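# Lift the loaded sealant gun off its hooks onto the table

## Task

Unhook the sealant gun, with its cartridge loaded, from both hooks and set it on the table top with the cartridge still seated. It must end up resting on the table by itself, away from the rack and not leaning on any other object. It must never drop more than a few centimetres on the way. Finish by stating that the job is complete.

## Robot and tools

Robot. Two arms, left_arm and right_arm, each ending in a two-finger parallel gripper. The scene frame has its origin at table-top height, halfway between the nominal arm bases. +x points out across the table, +z points up, and left_arm sits on the +y side. These names do not match the left or right side of any image. The calibrated bases are: left_arm at (+0.049, +0.319, 0) m and right_arm at (-0.035, -0.322, 0) m, both turned almost not at all. On each gripper the fingers extend along its own +z axis and close along its own y axis. end_effector_position is the point between the finger pads, roughly 1 cm short of the tips.

Row layout. Every command row holds 14 numbers, each in [-1, 1]. The first seven are left_arm: dx, dy, dz, rx, ry, rz, opening. The last seven are the same for right_arm. Both arms are always included. dx to rz are offsets, not poses. They count from that arm's Hand target at the start of the action or move, and run along that Hand target's own axes. Scale: 1.0 is 0.6 m for dx, dy, dz and 180 degrees for rotation. rx, ry, rz together form one rotation vector. opening is absolute: +1 is fully open (0.094 m) and -1 is shut. Six zeros leave an arm's pose request unchanged. The opening number is always obeyed, so repeat the current opening to leave a gripper as it is; 0 means half open.

execute_actions(actions, cameras). actions is a list of actions. Each action is a list of up to 15 rows, one per 1/30 s control step. A shorter action keeps its last row until step 15. All rows of one action are measured from that action's starting Hand target, not from the row before. The next action starts from the new Hand target, so repeating an offset moves the arm further. cameras is a list of names, ["all"], or [] for none. If it is omitted, you get every image with an empty actions list and none otherwise. An empty actions list just reports the state, the images and the scene number.

move(target, speed, blend, opening_speed, grip_force, blocking, cameras). target is one 14-number row or a list of up to 15 rows. Every row is an offset from the same starting Hand targets, not from the row before. Each gripper runs in a straight line and turns the shorter way. Paths take no account of obstacles or the other arm. speed is the top path speed in m/s, 0.002 to 4.3, default 0.25; turning is capped at twice that in rad/s. Give one value, or one per target. blend, in m, rounds the corners at intermediate targets; 0, the default, halts at each one. opening_speed is how fast the opening changes, per second on the -1 to +1 scale, at least 0.2. grip_force is a per-pad force cap of 10 to 50 N, given per arm or once for both. It stays set until changed, and lower values close slowly. blocking=false returns after about 0.5 s while the move carries on. A change of opening in the first target is sent at the start. An opening change in a later target is sent on arrival, once the arms are at rest. Paths are cut off at 10 s. Grippers lag their path and can overshoot speed, worst with the arm nearly straight. Do not route a path near an arm's own base, because the elbow can whip round. The result adds a move: line giving the ending (done, off_target, moving, held, fault) and limits (paced means the pose was clipped; held means steps were withheld). done means at rest within 10 mm and 2 degrees of the target. An arm given all-zero offsets is normally not judged.

wait(seconds): 0 to 3600. It sends nothing new and lets a running move continue, returning early if the move ends. stop(): brakes a running move; braking needs some distance. zoom_image(camera, region): gives a closer look at part of that camera's newest image. region is [x0, y0, x1, y1] in pixels, at most 504 by 504. finished_scene(scene): the scene number, here 1. It ends the scene for good, so call it only when the gun rests on the table.

Cameras: cam_head_left, cam_head_right, cam_high, cam_low, cam_left_wrist, cam_right_wrist, each 672x504.

Reading results. end_effector_position (m) and end_effector_quat_wxyz are given in the scene frame and may be off by a few cm. Hand target is the last commanded pose after clipping; each step clips orientation to within 40 degrees of the measured one. The gripper often stops a few cm short because of friction or load, which alone does not mean contact. A new execute_actions call, even with all zeros, requests the Hand target again. If the gripper is still short, send the gap as an offset. grip_measured uses the opening scale. It reads about 2.5 mm too wide when empty and slightly narrower than a firmly gripped part. To release, command an opening well above it. Joint velocities may read within noise. Joint torques are positive toward larger joint angles, and entries 3 and 4 wrap at ±28 N m. Tool commands shows the present commands, and some calls list end_effector_position at some control steps. MOTOR HOT appears at 85 °C. At 100 °C an OVER-TEMPERATURE FAULT lets that arm and its gripper go limp for 30 to 60 s or longer. Heat comes from carrying weight, long stretches and pushing at unreachable poses.

Joint ranges (rad): waist -2.880 to 2.880, shoulder 0.000 to 3.142, elbow 0.000 to 3.019 (straight at 2.964), wrist pitch -1.693 to 1.571, wrist yaw -1.571 to 1.571, wrist roll -2.094 to 2.094.

Avoid: letting the gun or its cartridge fall, releasing it while it still moves, and knocking anything off the table. Do not strike the rack, hooks or table hard; a target set well past a contact presses harder. Keep the grippers, wrist cameras and fingers of the two arms apart, and never close one gripper on the other's fingers. Do not strain the wrist camera cables. Loose objects may get a brief random shove. Lift the gun clear of the hooks before moving it sideways, and lower it slowly to the table.

Each tool is called after "Call:" as name(argument=value, ...), one argument or row to a line, values as JSON.

## Session

Call:
execute_actions(
  actions=[],
)

Scene clock: 0.00 s.
left_arm: end_effector_position=(+0.3390, -0.0248, +0.2902) grip_measured=+1.000 end_effector_quat_wxyz=(+0.198, +0.228, +0.903, -0.306) | right_arm: end_effector_position=(+0.3348, -0.4963, +0.3659) grip_measured=+1.000 end_effector_quat_wxyz=(+0.498, +0.409, +0.575, -0.504)
Joint positions: left_arm=[-0.745 1.111 1.047 -0.826 0.333 -0.365 0.094] | right_arm=[-0.016 1.102 0.738 0.393 1.403 -0.201 0.094]
Joint velocities: within noise
Joint torques (N m): no reading
Heat: left arm: hottest elbow 33 °C; right arm: hottest wrist pitch 34 °C.
Hand target: left_arm +0.3431, -0.0286, +0.3020; +0.208, +0.230, +0.899, -0.311 | right_arm +0.3382, -0.4964, +0.3821; +0.510, +0.419, +0.565, -0.496
Tool commands: left_gripper/opening=+1.0 right_gripper/opening=+1.0

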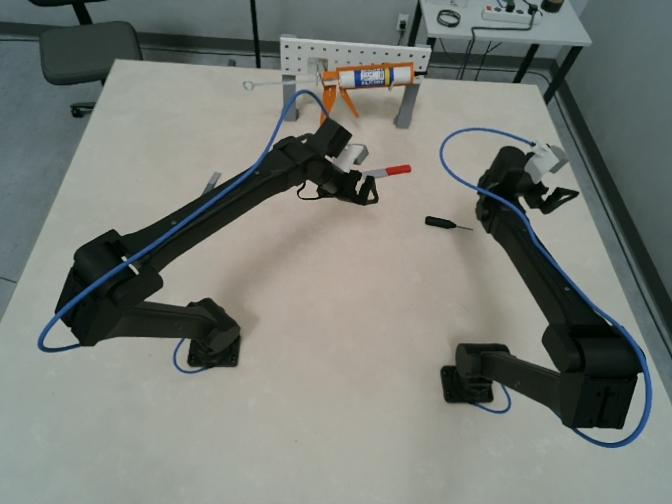

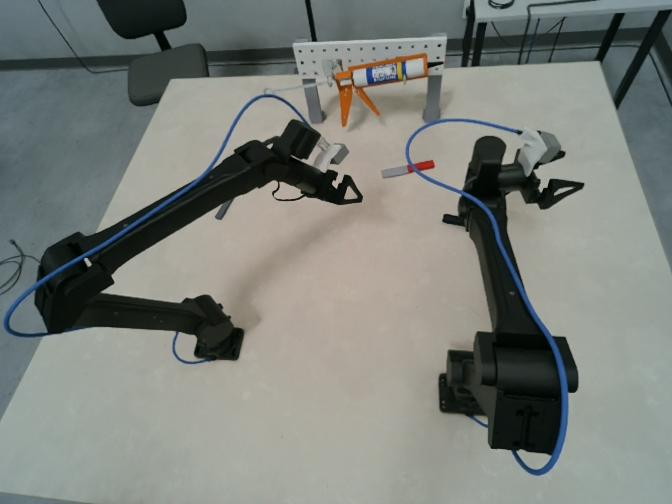

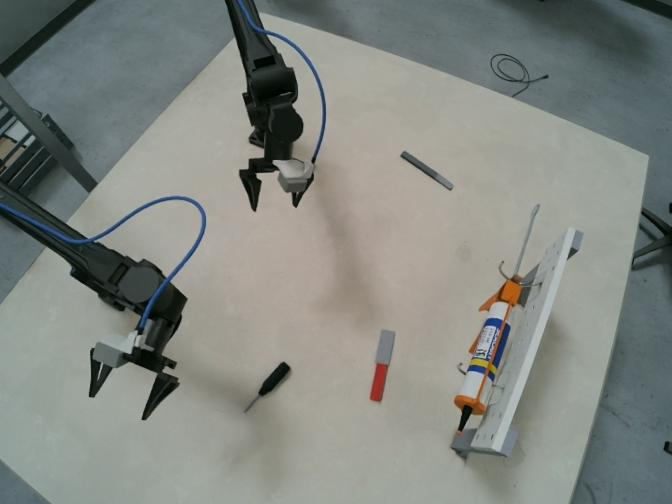

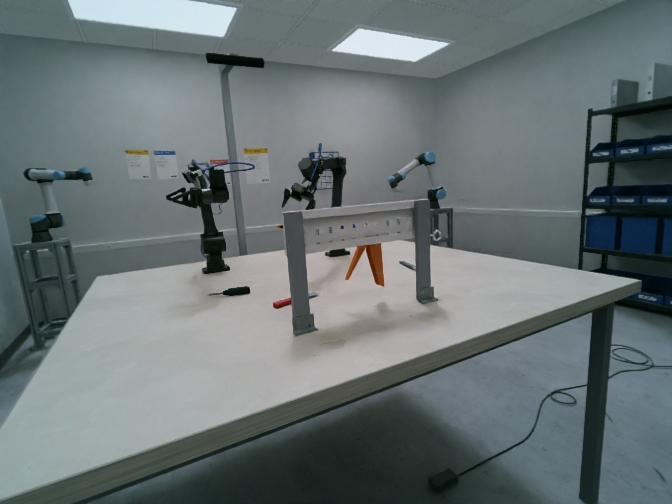

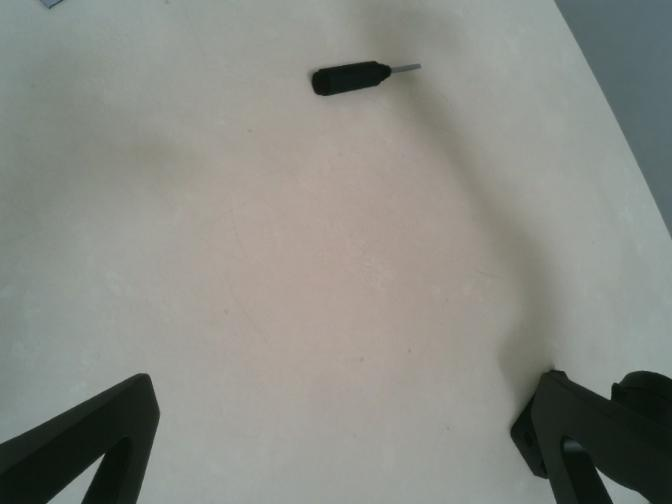

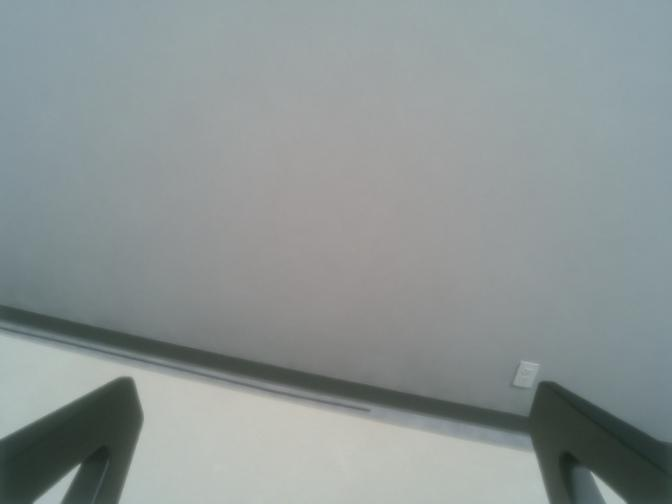

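Call:
zoom_image(
  camera="cam_high",
  region=[400, 180, 620, 480],
)

Call:
zoom_image(
  camera="cam_head_left",
  region=[230, 20, 450, 150],
)

Call:
zoom_image(
  camera="cam_head_right",
  region=[250, 20, 470, 150],
)

Call:
zoom_image(
  camera="cam_low",
  region=[250, 170, 470, 350],
)

Scaled by 1.680 from the camera's image (finer frame: 960x720).

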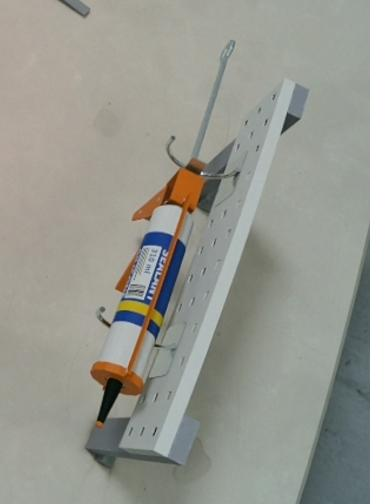

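Scaled by 2.291 from the camera's image (finer frame: 960x720).

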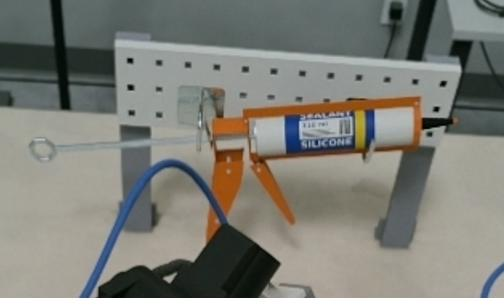

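Scaled by 2.291 from the camera's image (finer frame: 960x720).

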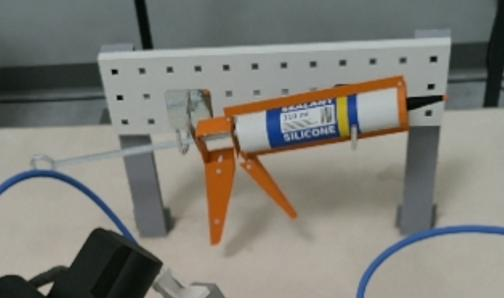

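Scaled by 2.291 from the camera's image (finer frame: 960x720).

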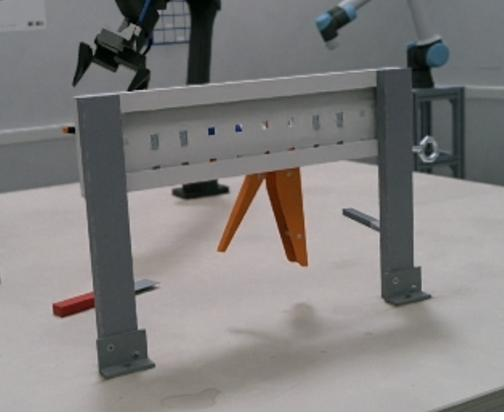

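Call:
move(
  target=[-0.320,0.2557,0.139,-0.4105,-0.1088,0.5152,1,0,0,0,0,0,0,1],
  cameras=["all"],
)

Scene clock: 136.23 s.
left_arm: end_effector_position=(+0.5952, -0.0310, +0.2778) grip_measured=+1.000 end_effector_quat_wxyz=(+0.563, +0.560, +0.433, +0.426) | right_arm: end_effector_position=(+0.3348, -0.4963, +0.3659) grip_measured=+1.000 end_effector_quat_wxyz=(+0.498, +0.409, +0.575, -0.504)
Joint positions: left_arm=[-0.679 1.609 0.972 0.634 -0.411 1.558 0.094] | right_arm=[-0.016 1.102 0.738 0.393 1.403 -0.201 0.094]
Joint torques (N m): left_arm=[1.9 -10.87 8.57 3 0.18 0.1] | right_arm=[-1.38 -5.48 10.77 2.09 0.05 0.02]
Heat: left arm: hottest elbow 43 °C; right arm: hottest elbow 40 °C.
Hand target: left_arm +0.6007, -0.0301, +0.2699; +0.561, +0.561, +0.431, +0.430 | right_arm +0.3382, -0.4964, +0.3821; +0.510, +0.419, +0.565, -0.496
Off the commanded pose: left_arm 0.010 m, 1 deg | right_arm 0.017 m, 2 deg.
move: done

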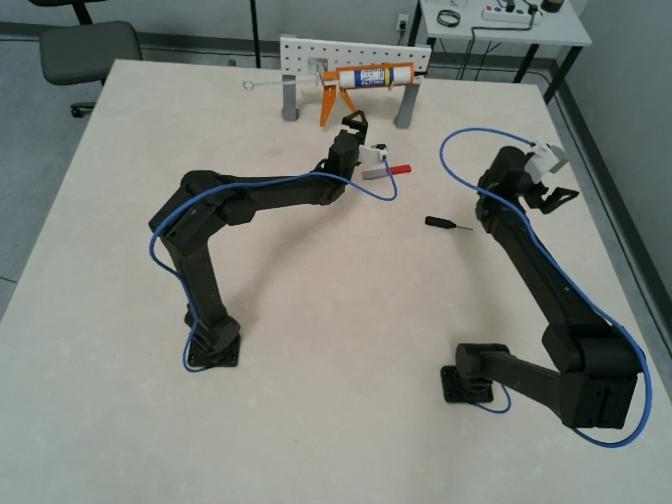

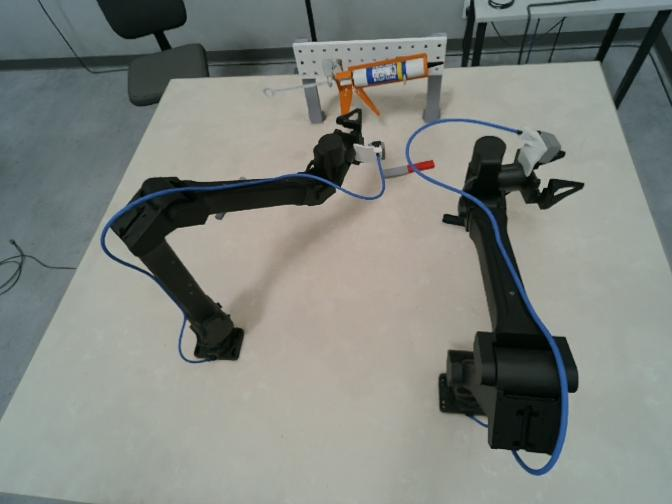

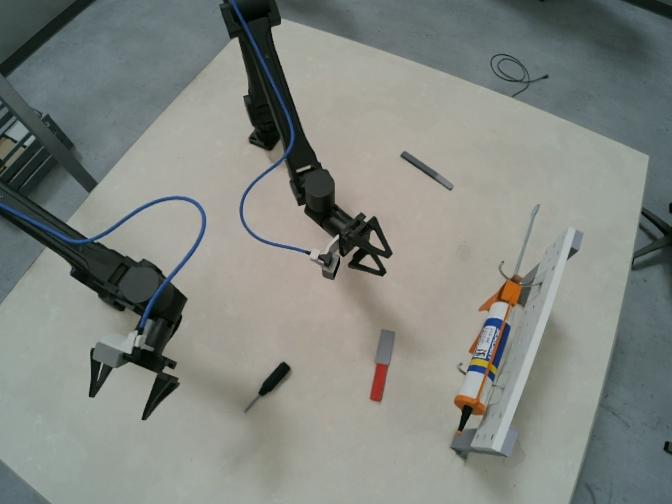

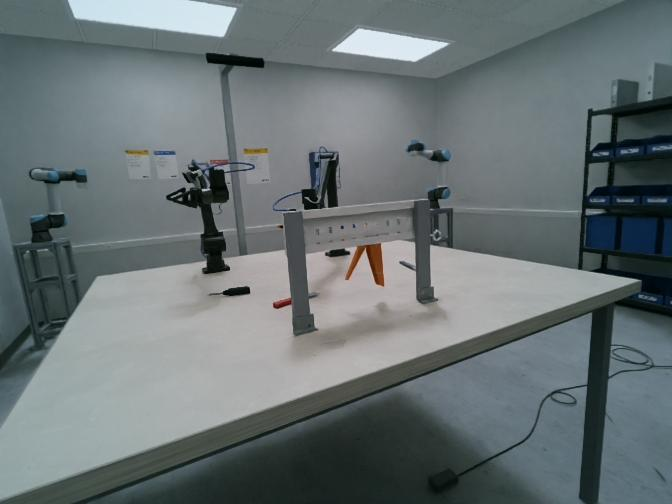

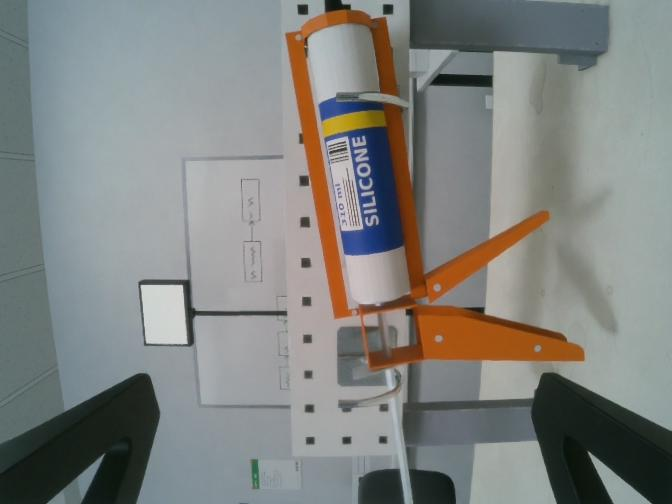

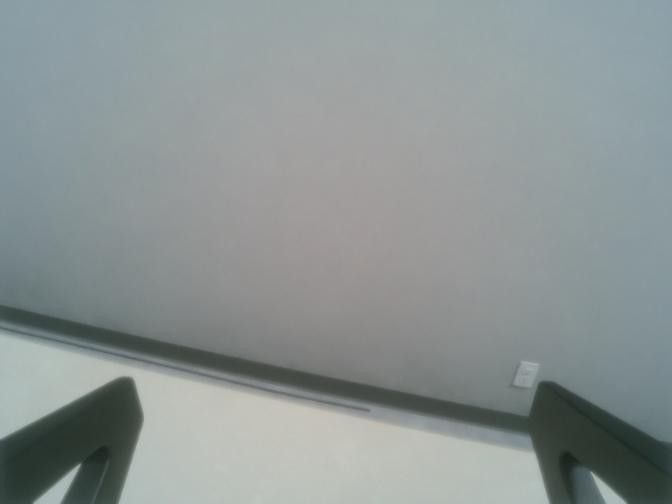

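Call:
zoom_image(
  camera="cam_left_wrist",
  region=[260, 0, 600, 480],
)

Scaled by 1.050 from the camera's image (finer frame: 960x720).

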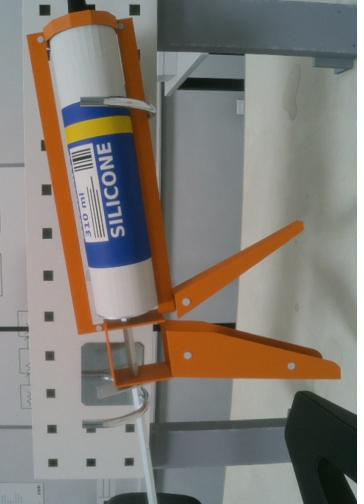

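Call:
move(
  target=[-0.1128,-0.0333,0.029,-0.0073,0.0831,-0.0553,1,0,0,0,0,0,0,1],
  cameras=["cam_left_wrist","cam_high","cam_head_right"],
)

Scene clock: 197.07 s.
left_arm: end_effector_position=(+0.5908, -0.0909, +0.2496) grip_measured=+1.000 end_effector_quat_wxyz=(+0.535, +0.462, +0.537, +0.459) | right_arm: end_effector_position=(+0.3348, -0.4963, +0.3659) grip_measured=+1.000 end_effector_quat_wxyz=(+0.498, +0.409, +0.575, -0.504)
Joint positions: left_arm=[-0.841 1.798 1.143 0.648 -0.836 1.414 0.094] | right_arm=[-0.016 1.102 0.738 0.393 1.403 -0.201 0.094]
Joint torques (N m): left_arm=[1.44 -13.04 11.56 1.69 0.01 -0.18] | right_arm=[-1.2 -5.42 10.71 2.06 0.05 0.06]
Heat: left arm: hottest elbow 39 °C; right arm: hottest elbow 40 °C.
Hand target: left_arm +0.5999, -0.1000, +0.2500; +0.542, +0.454, +0.542, +0.454 | right_arm +0.3382, -0.4964, +0.3821; +0.510, +0.419, +0.565, -0.496
Off the commanded pose: left_arm 0.013 m, 1 deg | right_arm 0.017 m, 2 deg.
move: off_target (left_arm)
Images, in order (width x height): cam_head_right 672x504, cam_high 672x504, cam_left_wrist 672x504.

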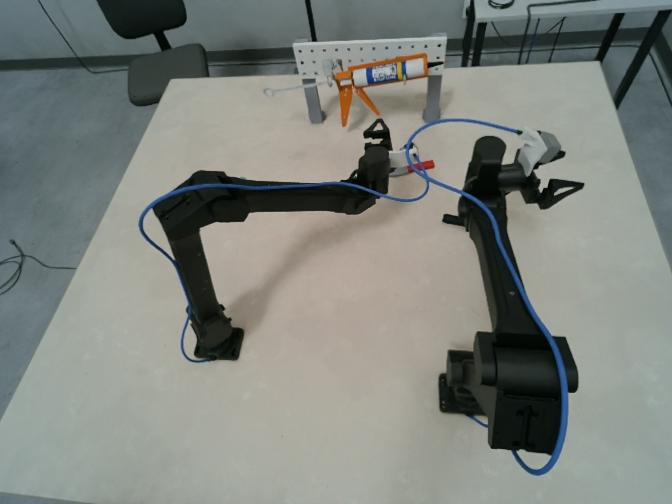

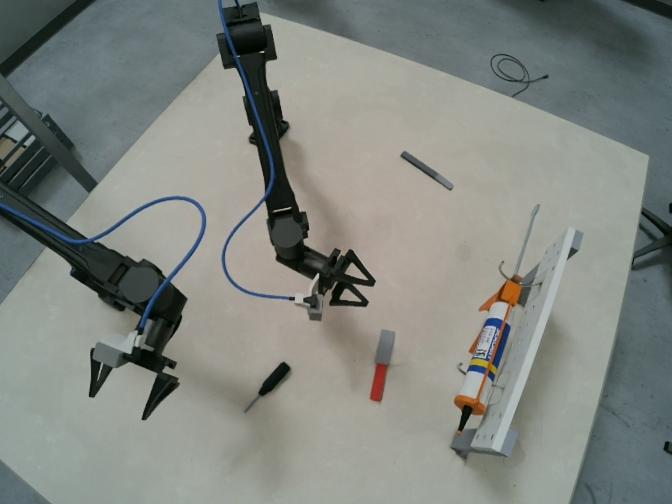

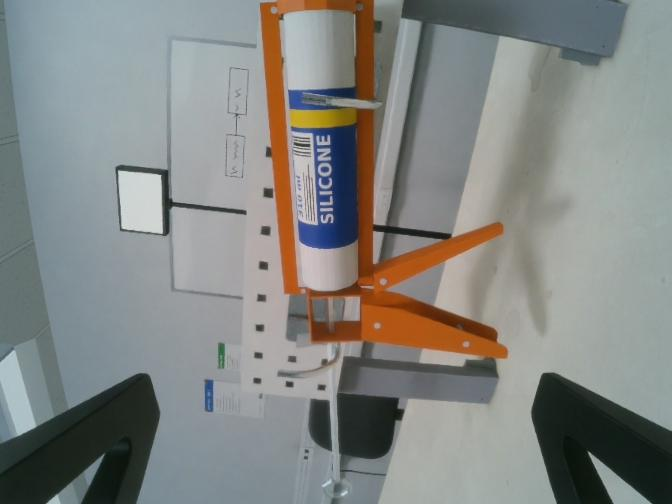

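Call:
move(
  target=[0,0,0.1167,0,0,-0.0083,1,0,0,0,0,0,0,1],
  cameras=["cam_left_wrist"],
)

Call:
zoom_image(
  camera="cam_left_wrist",
  region=[120, 0, 580, 504],
)

Scene clock: 202.60 s.
left_arm: end_effector_position=(+0.6638, -0.0855, +0.2528) grip_measured=+1.000 end_effector_quat_wxyz=(+0.542, +0.448, +0.546, +0.455) | right_arm: end_effector_position=(+0.3348, -0.4963, +0.3659) grip_measured=+1.000 end_effector_quat_wxyz=(+0.498, +0.409, +0.575, -0.504)
Joint positions: left_arm=[-0.747 1.901 1.306 0.598 -0.755 1.387 0.094] | right_arm=[-0.016 1.102 0.738 0.393 1.403 -0.201 0.094]
Joint torques (N m): left_arm=[0.67 -14.8 12 1.32 0.15 -0.18] | right_arm=[-1.44 -5.6 10.82 2.06 0.06 0.03]
Heat: left arm: hottest elbow 40 °C; right arm: hottest elbow 41 °C.
Hand target: left_arm +0.6700, -0.1000, +0.2500; +0.548, +0.447, +0.548, +0.447 | right_arm +0.3382, -0.4964, +0.3821; +0.510, +0.419, +0.565, -0.496
Off the commanded pose: left_arm 0.016 m, 1 deg | right_arm 0.017 m, 2 deg.
move: off_target (left_arm)

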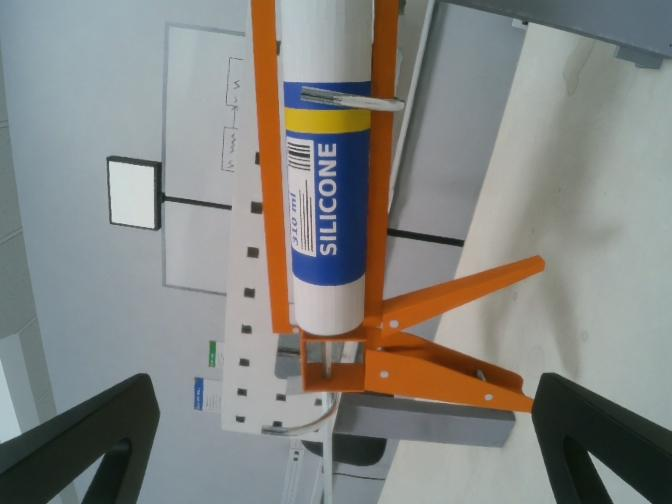

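Scaled by 1.000.

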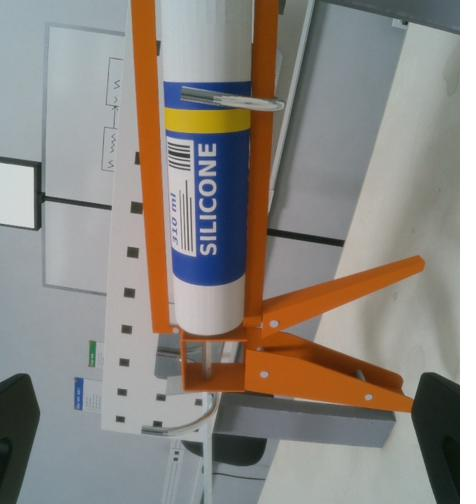

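Call:
move(
  target=[0.0467,0.0077,0.15,0,0,0,1,0,0,0,0,0,0,1],
  speed=0.12,
  cameras=["cam_left_wrist","cam_high","cam_head_right"],
)

Call:
zoom_image(
  camera="cam_left_wrist",
  region=[120, 0, 580, 504],
)

Call:
zoom_image(
  camera="cam_high",
  region=[330, 180, 600, 480],
)

Scene clock: 238.30 s.
left_arm: end_effector_position=(+0.7488, -0.0637, +0.2559) grip_measured=+1.000 end_effector_quat_wxyz=(+0.546, +0.449, +0.544, +0.453) | right_arm: end_effector_position=(+0.3348, -0.4963, +0.3659) grip_measured=+1.000 end_effector_quat_wxyz=(+0.498, +0.409, +0.575, -0.504)
Joint positions: left_arm=[-0.631 2.011 1.492 0.525 -0.631 1.387 0.094] | right_arm=[-0.016 1.102 0.738 0.393 1.403 -0.201 0.094]
Joint torques (N m): left_arm=[1.38 -16.32 12.57 1.36 0.16 -0.18] | right_arm=[-1.49 -5.48 10.74 2.04 0.04 0.03]
Heat: left arm: hottest elbow 43 °C; right arm: hottest elbow 41 °C.
Hand target: left_arm +0.7599, -0.0715, +0.2488; +0.548, +0.447, +0.548, +0.447 | right_arm +0.3382, -0.4964, +0.3821; +0.510, +0.419, +0.565, -0.496
Off the commanded pose: left_arm 0.015 m, 1 deg | right_arm 0.017 m, 2 deg.
move: off_target (left_arm)
Images, in order (width x height): cam_head_right 672x504, cam_high 672x504, cam_left_wrist 672x504.

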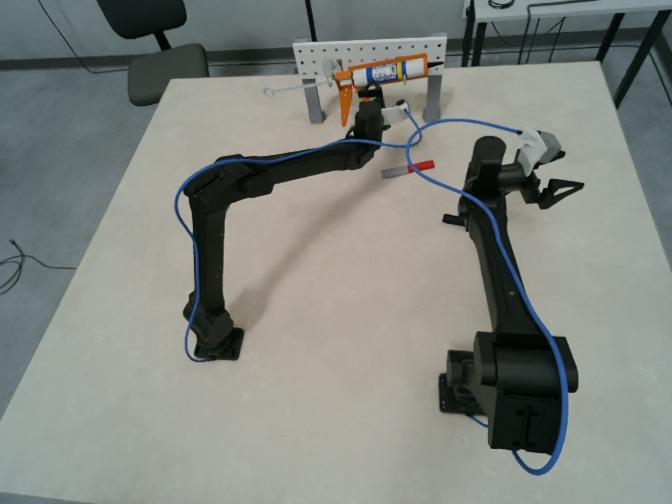

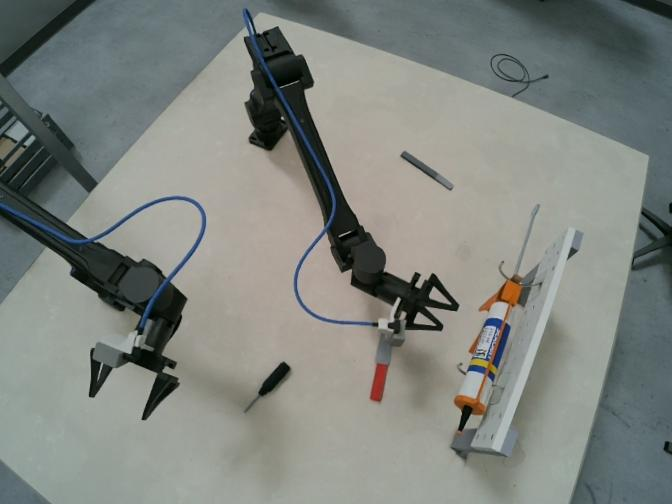

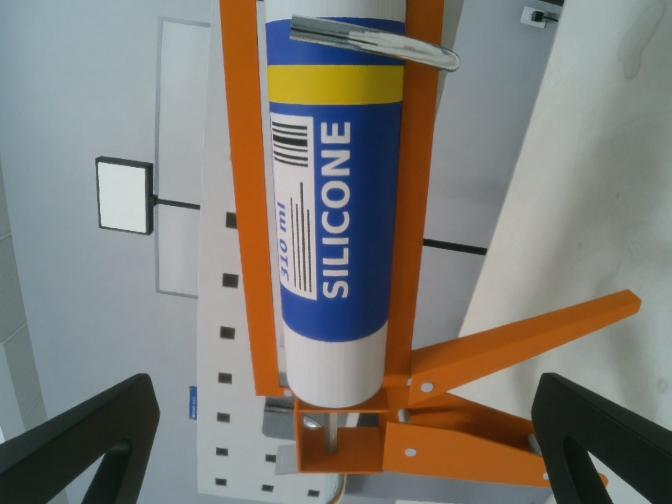

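Scaled by 1.000.

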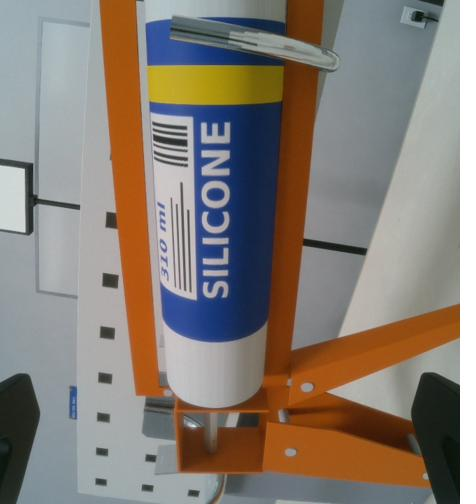

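Scaled by 1.680 from the camera's image (finer frame: 960x720).

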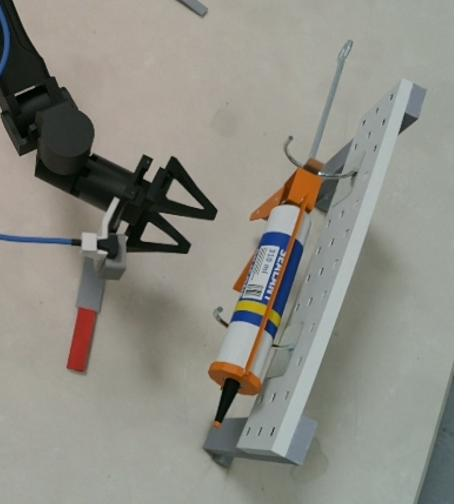

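Call:
move(
  target=[-0.0167,0.0042,0.075,0,0,0,1,0,0,0,0,0,0,1],
  speed=0.08,
  cameras=["cam_left_wrist","cam_high","cam_head_left"],
)

Call:
zoom_image(
  camera="cam_high",
  region=[330, 180, 600, 480],
)

Call:
zoom_image(
  camera="cam_head_left",
  region=[260, 20, 460, 170],
)

Scene clock: 253.63 s.
left_arm: end_effector_position=(+0.7916, -0.0779, +0.2622) grip_measured=+1.000 end_effector_quat_wxyz=(+0.547, +0.451, +0.542, +0.451) | right_arm: end_effector_position=(+0.3348, -0.4963, +0.3659) grip_measured=+1.000 end_effector_quat_wxyz=(+0.498, +0.409, +0.575, -0.504)
Joint positions: left_arm=[-0.61 2.103 1.667 0.444 -0.604 1.387 0.094] | right_arm=[-0.016 1.102 0.738 0.393 1.403 -0.201 0.094]
Joint torques (N m): left_arm=[1.9 -17.61 13.03 1.39 0.16 -0.18] | right_arm=[-1.14 -5.66 10.81 2.07 0.05 0.01]
Heat: left arm: hottest elbow 44 °C; right arm: hottest elbow 41 °C.
Hand target: left_arm +0.8051, -0.0808, +0.2530; +0.547, +0.447, +0.548, +0.447 | right_arm +0.3382, -0.4964, +0.3821; +0.510, +0.419, +0.565, -0.496
Off the commanded pose: left_arm 0.016 m, 1 deg | right_arm 0.017 m, 2 deg.
move: off_target (left_arm)
Images, in order (width x height): cam_head_left 672x504, cam_high 672x504, cam_left_wrist 672x504.

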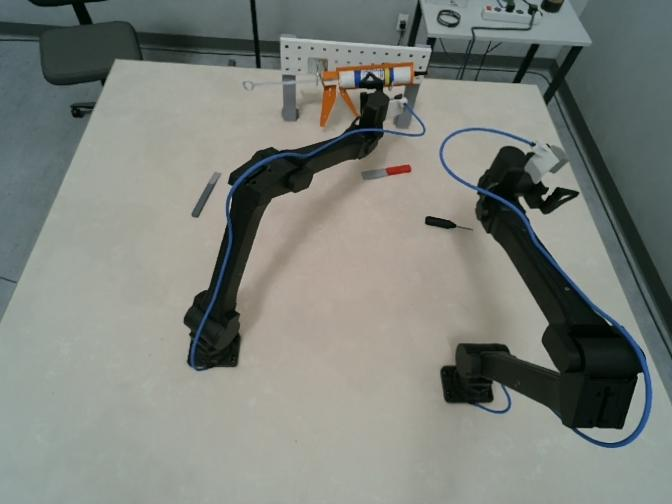

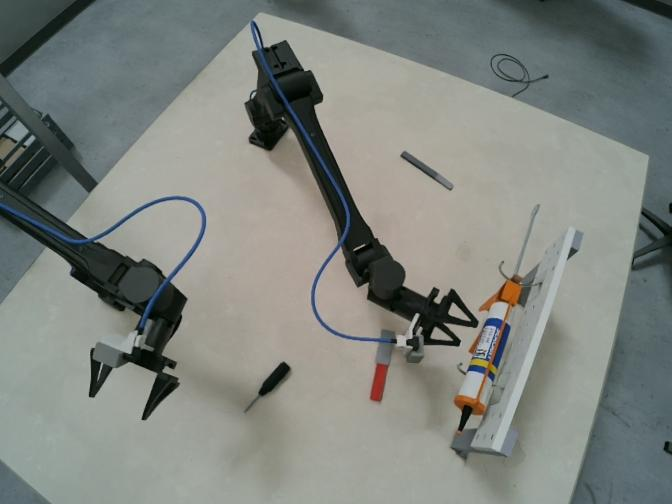

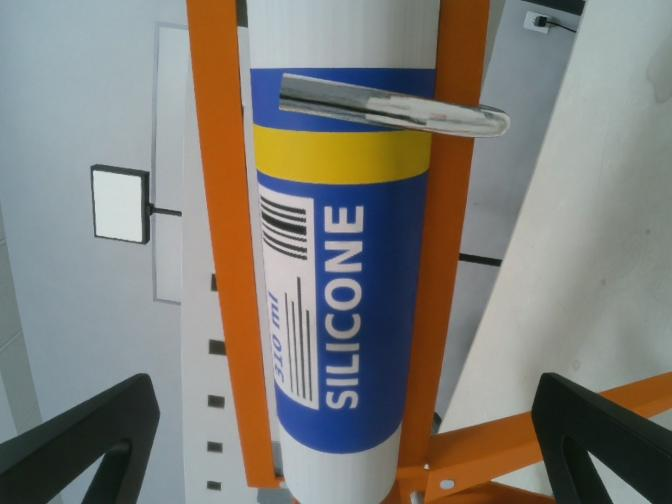

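Scaled by 1.680 from the camera's image (finer frame: 960x720).

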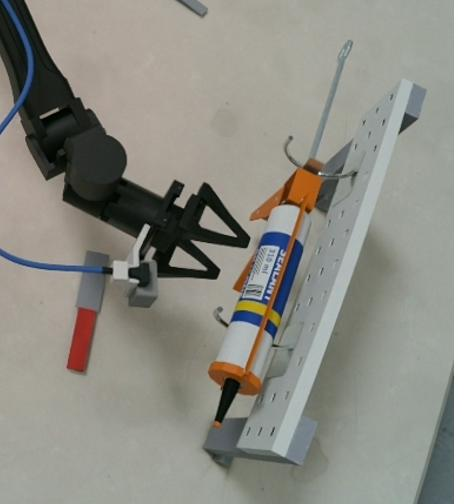

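Scaled by 2.520 from the camera's image (finer frame: 960x720).

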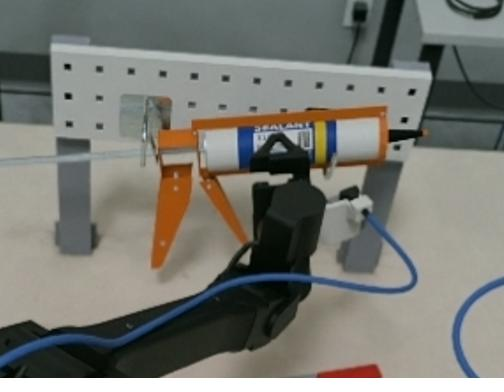

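Call:
move(
  target=[
    [0.0333,0.0033,0.01,0,0,0,1,0,0,0,0,0,0,1],
    [0.0333,0.0033,0.055,0,0,0,1,0,0,0,0,0,0,1],
  ],
  speed=0.06,
  blend=0.005,
  cameras=["cam_left_wrist","cam_high","cam_head_left"],
)

Call:
zoom_image(
  camera="cam_high",
  region=[330, 180, 600, 480],
)

Call:
zoom_image(
  camera="cam_head_left",
  region=[260, 20, 460, 170],
)

Scene clock: 301.80 s.
left_arm: end_effector_position=(+0.8247, -0.0583, +0.2607) grip_measured=+1.000 end_effector_quat_wxyz=(+0.547, +0.450, +0.542, +0.451) | right_arm: end_effector_position=(+0.3348, -0.4963, +0.3659) grip_measured=+1.000 end_effector_quat_wxyz=(+0.498, +0.409, +0.575, -0.504)
Joint positions: left_arm=[-0.561 2.147 1.739 0.415 -0.555 1.387 0.094] | right_arm=[-0.016 1.102 0.738 0.393 1.403 -0.201 0.094]
Joint torques (N m): left_arm=[1.85 -18.32 13.19 1.4 0.16 -0.18] | right_arm=[-1.73 -5.48 10.63 2.03 0.03 0.05]
Heat: left arm: hottest elbow 44 °C; right arm: hottest elbow 41 °C.
Hand target: left_arm +0.8380, -0.0608, +0.2509; +0.547, +0.447, +0.548, +0.447 | right_arm +0.3382, -0.4964, +0.3821; +0.510, +0.419, +0.565, -0.496
Off the commanded pose: left_arm 0.017 m, 1 deg | right_arm 0.017 m, 2 deg.
move: off_target (left_arm)
Images, in order (width x height): cam_head_left 672x504, cam_high 672x504, cam_left_wrist 672x504.

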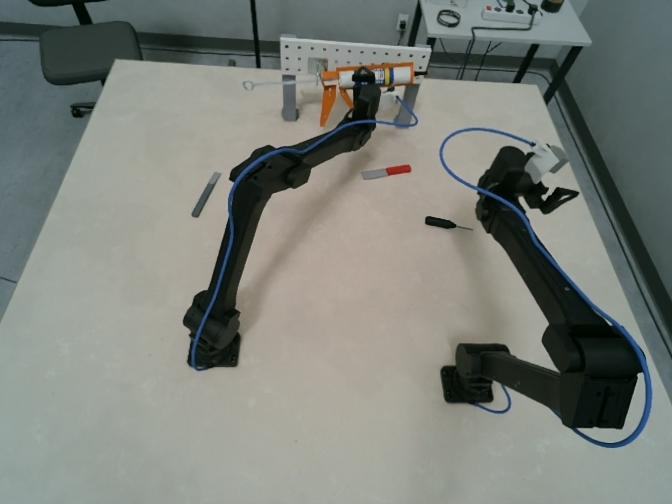

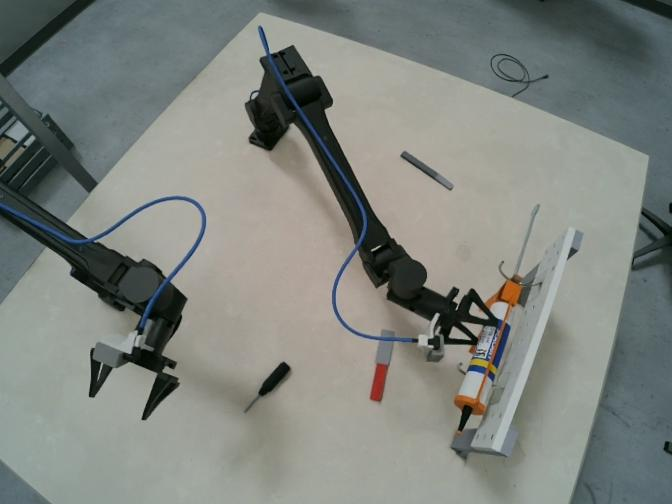

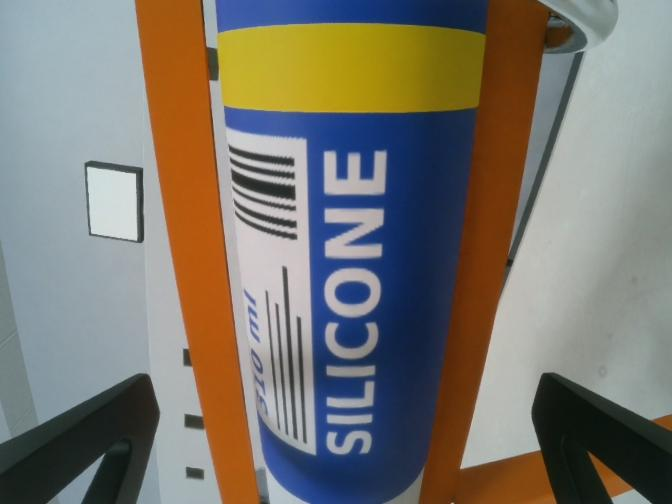

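Scaled by 1.680 from the camera's image (finer frame: 960x720).

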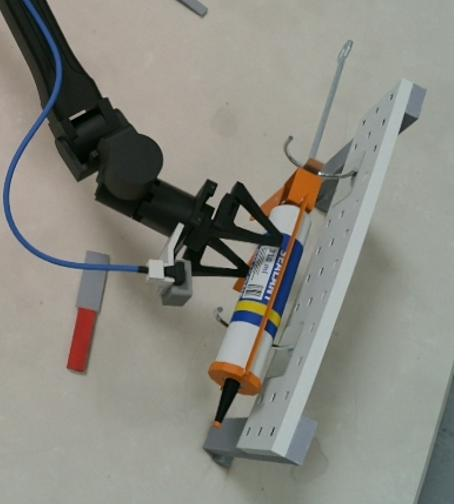

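Scaled by 2.520 from the camera's image (finer frame: 960x720).

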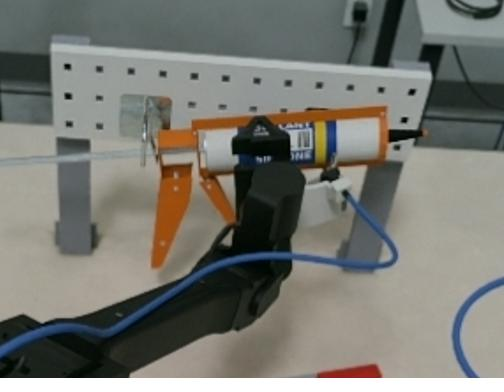

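Call:
move(
  target=[0,0.003,0.038,0,0,0,1,0,0,0,0,0,0,1],
  speed=0.06,
  cameras=["cam_left_wrist","cam_high"],
)

Call:
zoom_image(
  camera="cam_high",
  region=[390, 180, 600, 440],
)

Scene clock: 307.10 s.
left_arm: end_effector_position=(+0.8464, -0.0601, +0.2635) grip_measured=+1.000 end_effector_quat_wxyz=(+0.548, +0.451, +0.542, +0.451) | right_arm: end_effector_position=(+0.3348, -0.4963, +0.3659) grip_measured=+1.000 end_effector_quat_wxyz=(+0.498, +0.409, +0.575, -0.504)
Joint positions: left_arm=[-0.547 2.194 1.829 0.372 -0.539 1.387 0.094] | right_arm=[-0.016 1.102 0.738 0.393 1.403 -0.201 0.094]
Joint torques (N m): left_arm=[1.96 -18.96 13.38 1.42 0.16 -0.17] | right_arm=[-1.44 -5.54 10.73 2.14 0.06 0.03]
Heat: left arm: hottest elbow 44 °C; right arm: hottest elbow 42 °C.
Hand target: left_arm +0.8607, -0.0606, +0.2529; +0.548, +0.447, +0.548, +0.447 | right_arm +0.3382, -0.4964, +0.3821; +0.510, +0.419, +0.565, -0.496
Off the commanded pose: left_arm 0.018 m, 1 deg | right_arm 0.017 m, 2 deg.
move: off_target (left_arm)
Images, in order (width x height): cam_high 672x504, cam_left_wrist 672x504.

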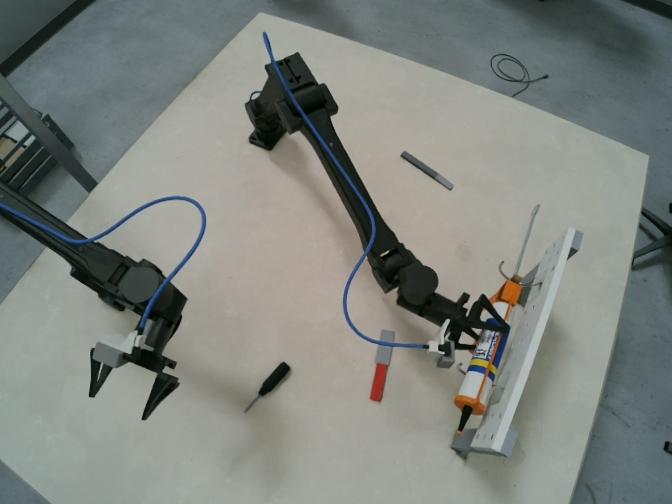

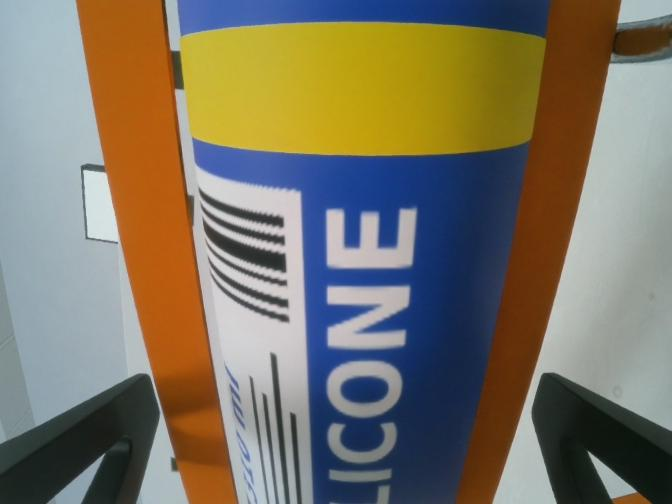

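Scaled by 1.938 from the camera's image (finer frame: 960x720).

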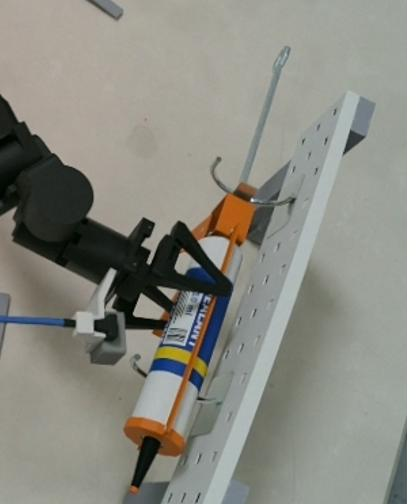

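Call:
move(
  target=[0,0.001,0,0,0,0,0.3,0,0,0,0,0,0,1],
  opening_speed=0.3,
  cameras=["cam_left_wrist","cam_high"],
)

Scene clock: 315.67 s.
left_arm: end_effector_position=(+0.8465, -0.0603, +0.2635) grip_measured=+0.673 end_effector_quat_wxyz=(+0.547, +0.451, +0.542, +0.451) | right_arm: end_effector_position=(+0.3348, -0.4963, +0.3659) grip_measured=+1.000 end_effector_quat_wxyz=(+0.498, +0.409, +0.575, -0.504)
Joint positions: left_arm=[-0.547 2.194 1.83 0.37 -0.538 1.387 0.079] | right_arm=[-0.016 1.102 0.738 0.393 1.403 -0.201 0.094]
Joint torques (N m): left_arm=[2.08 -19.02 13.46 1.43 0.16 -0.17] | right_arm=[-1.67 -5.48 10.73 2.03 0.06 0.02]
Heat: left arm: hottest elbow 44 °C; right arm: hottest elbow 42 °C.
Hand target: left_arm +0.8607, -0.0605, +0.2533; +0.548, +0.447, +0.548, +0.447 | right_arm +0.3382, -0.4964, +0.3821; +0.510, +0.419, +0.565, -0.496
Off the commanded pose: left_arm 0.017 m, 1 deg | right_arm 0.017 m, 2 deg.
move: off_target (left_arm)
Images, in order (width x height): cam_high 672x504, cam_left_wrist 672x504.

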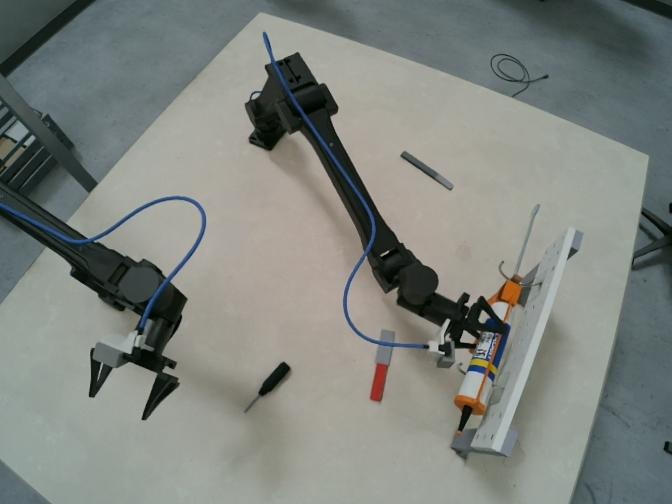

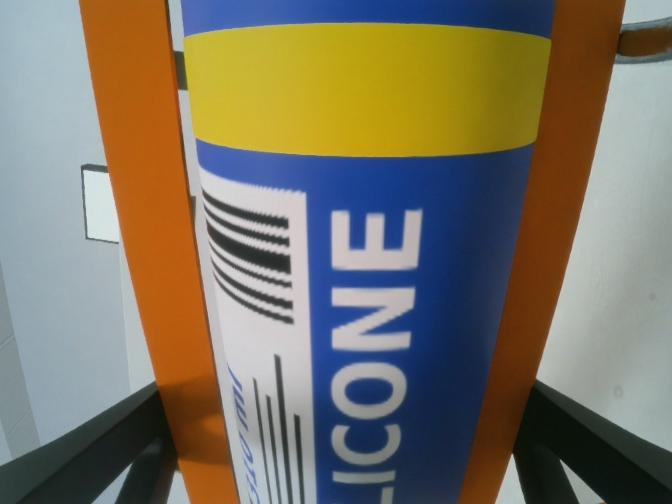

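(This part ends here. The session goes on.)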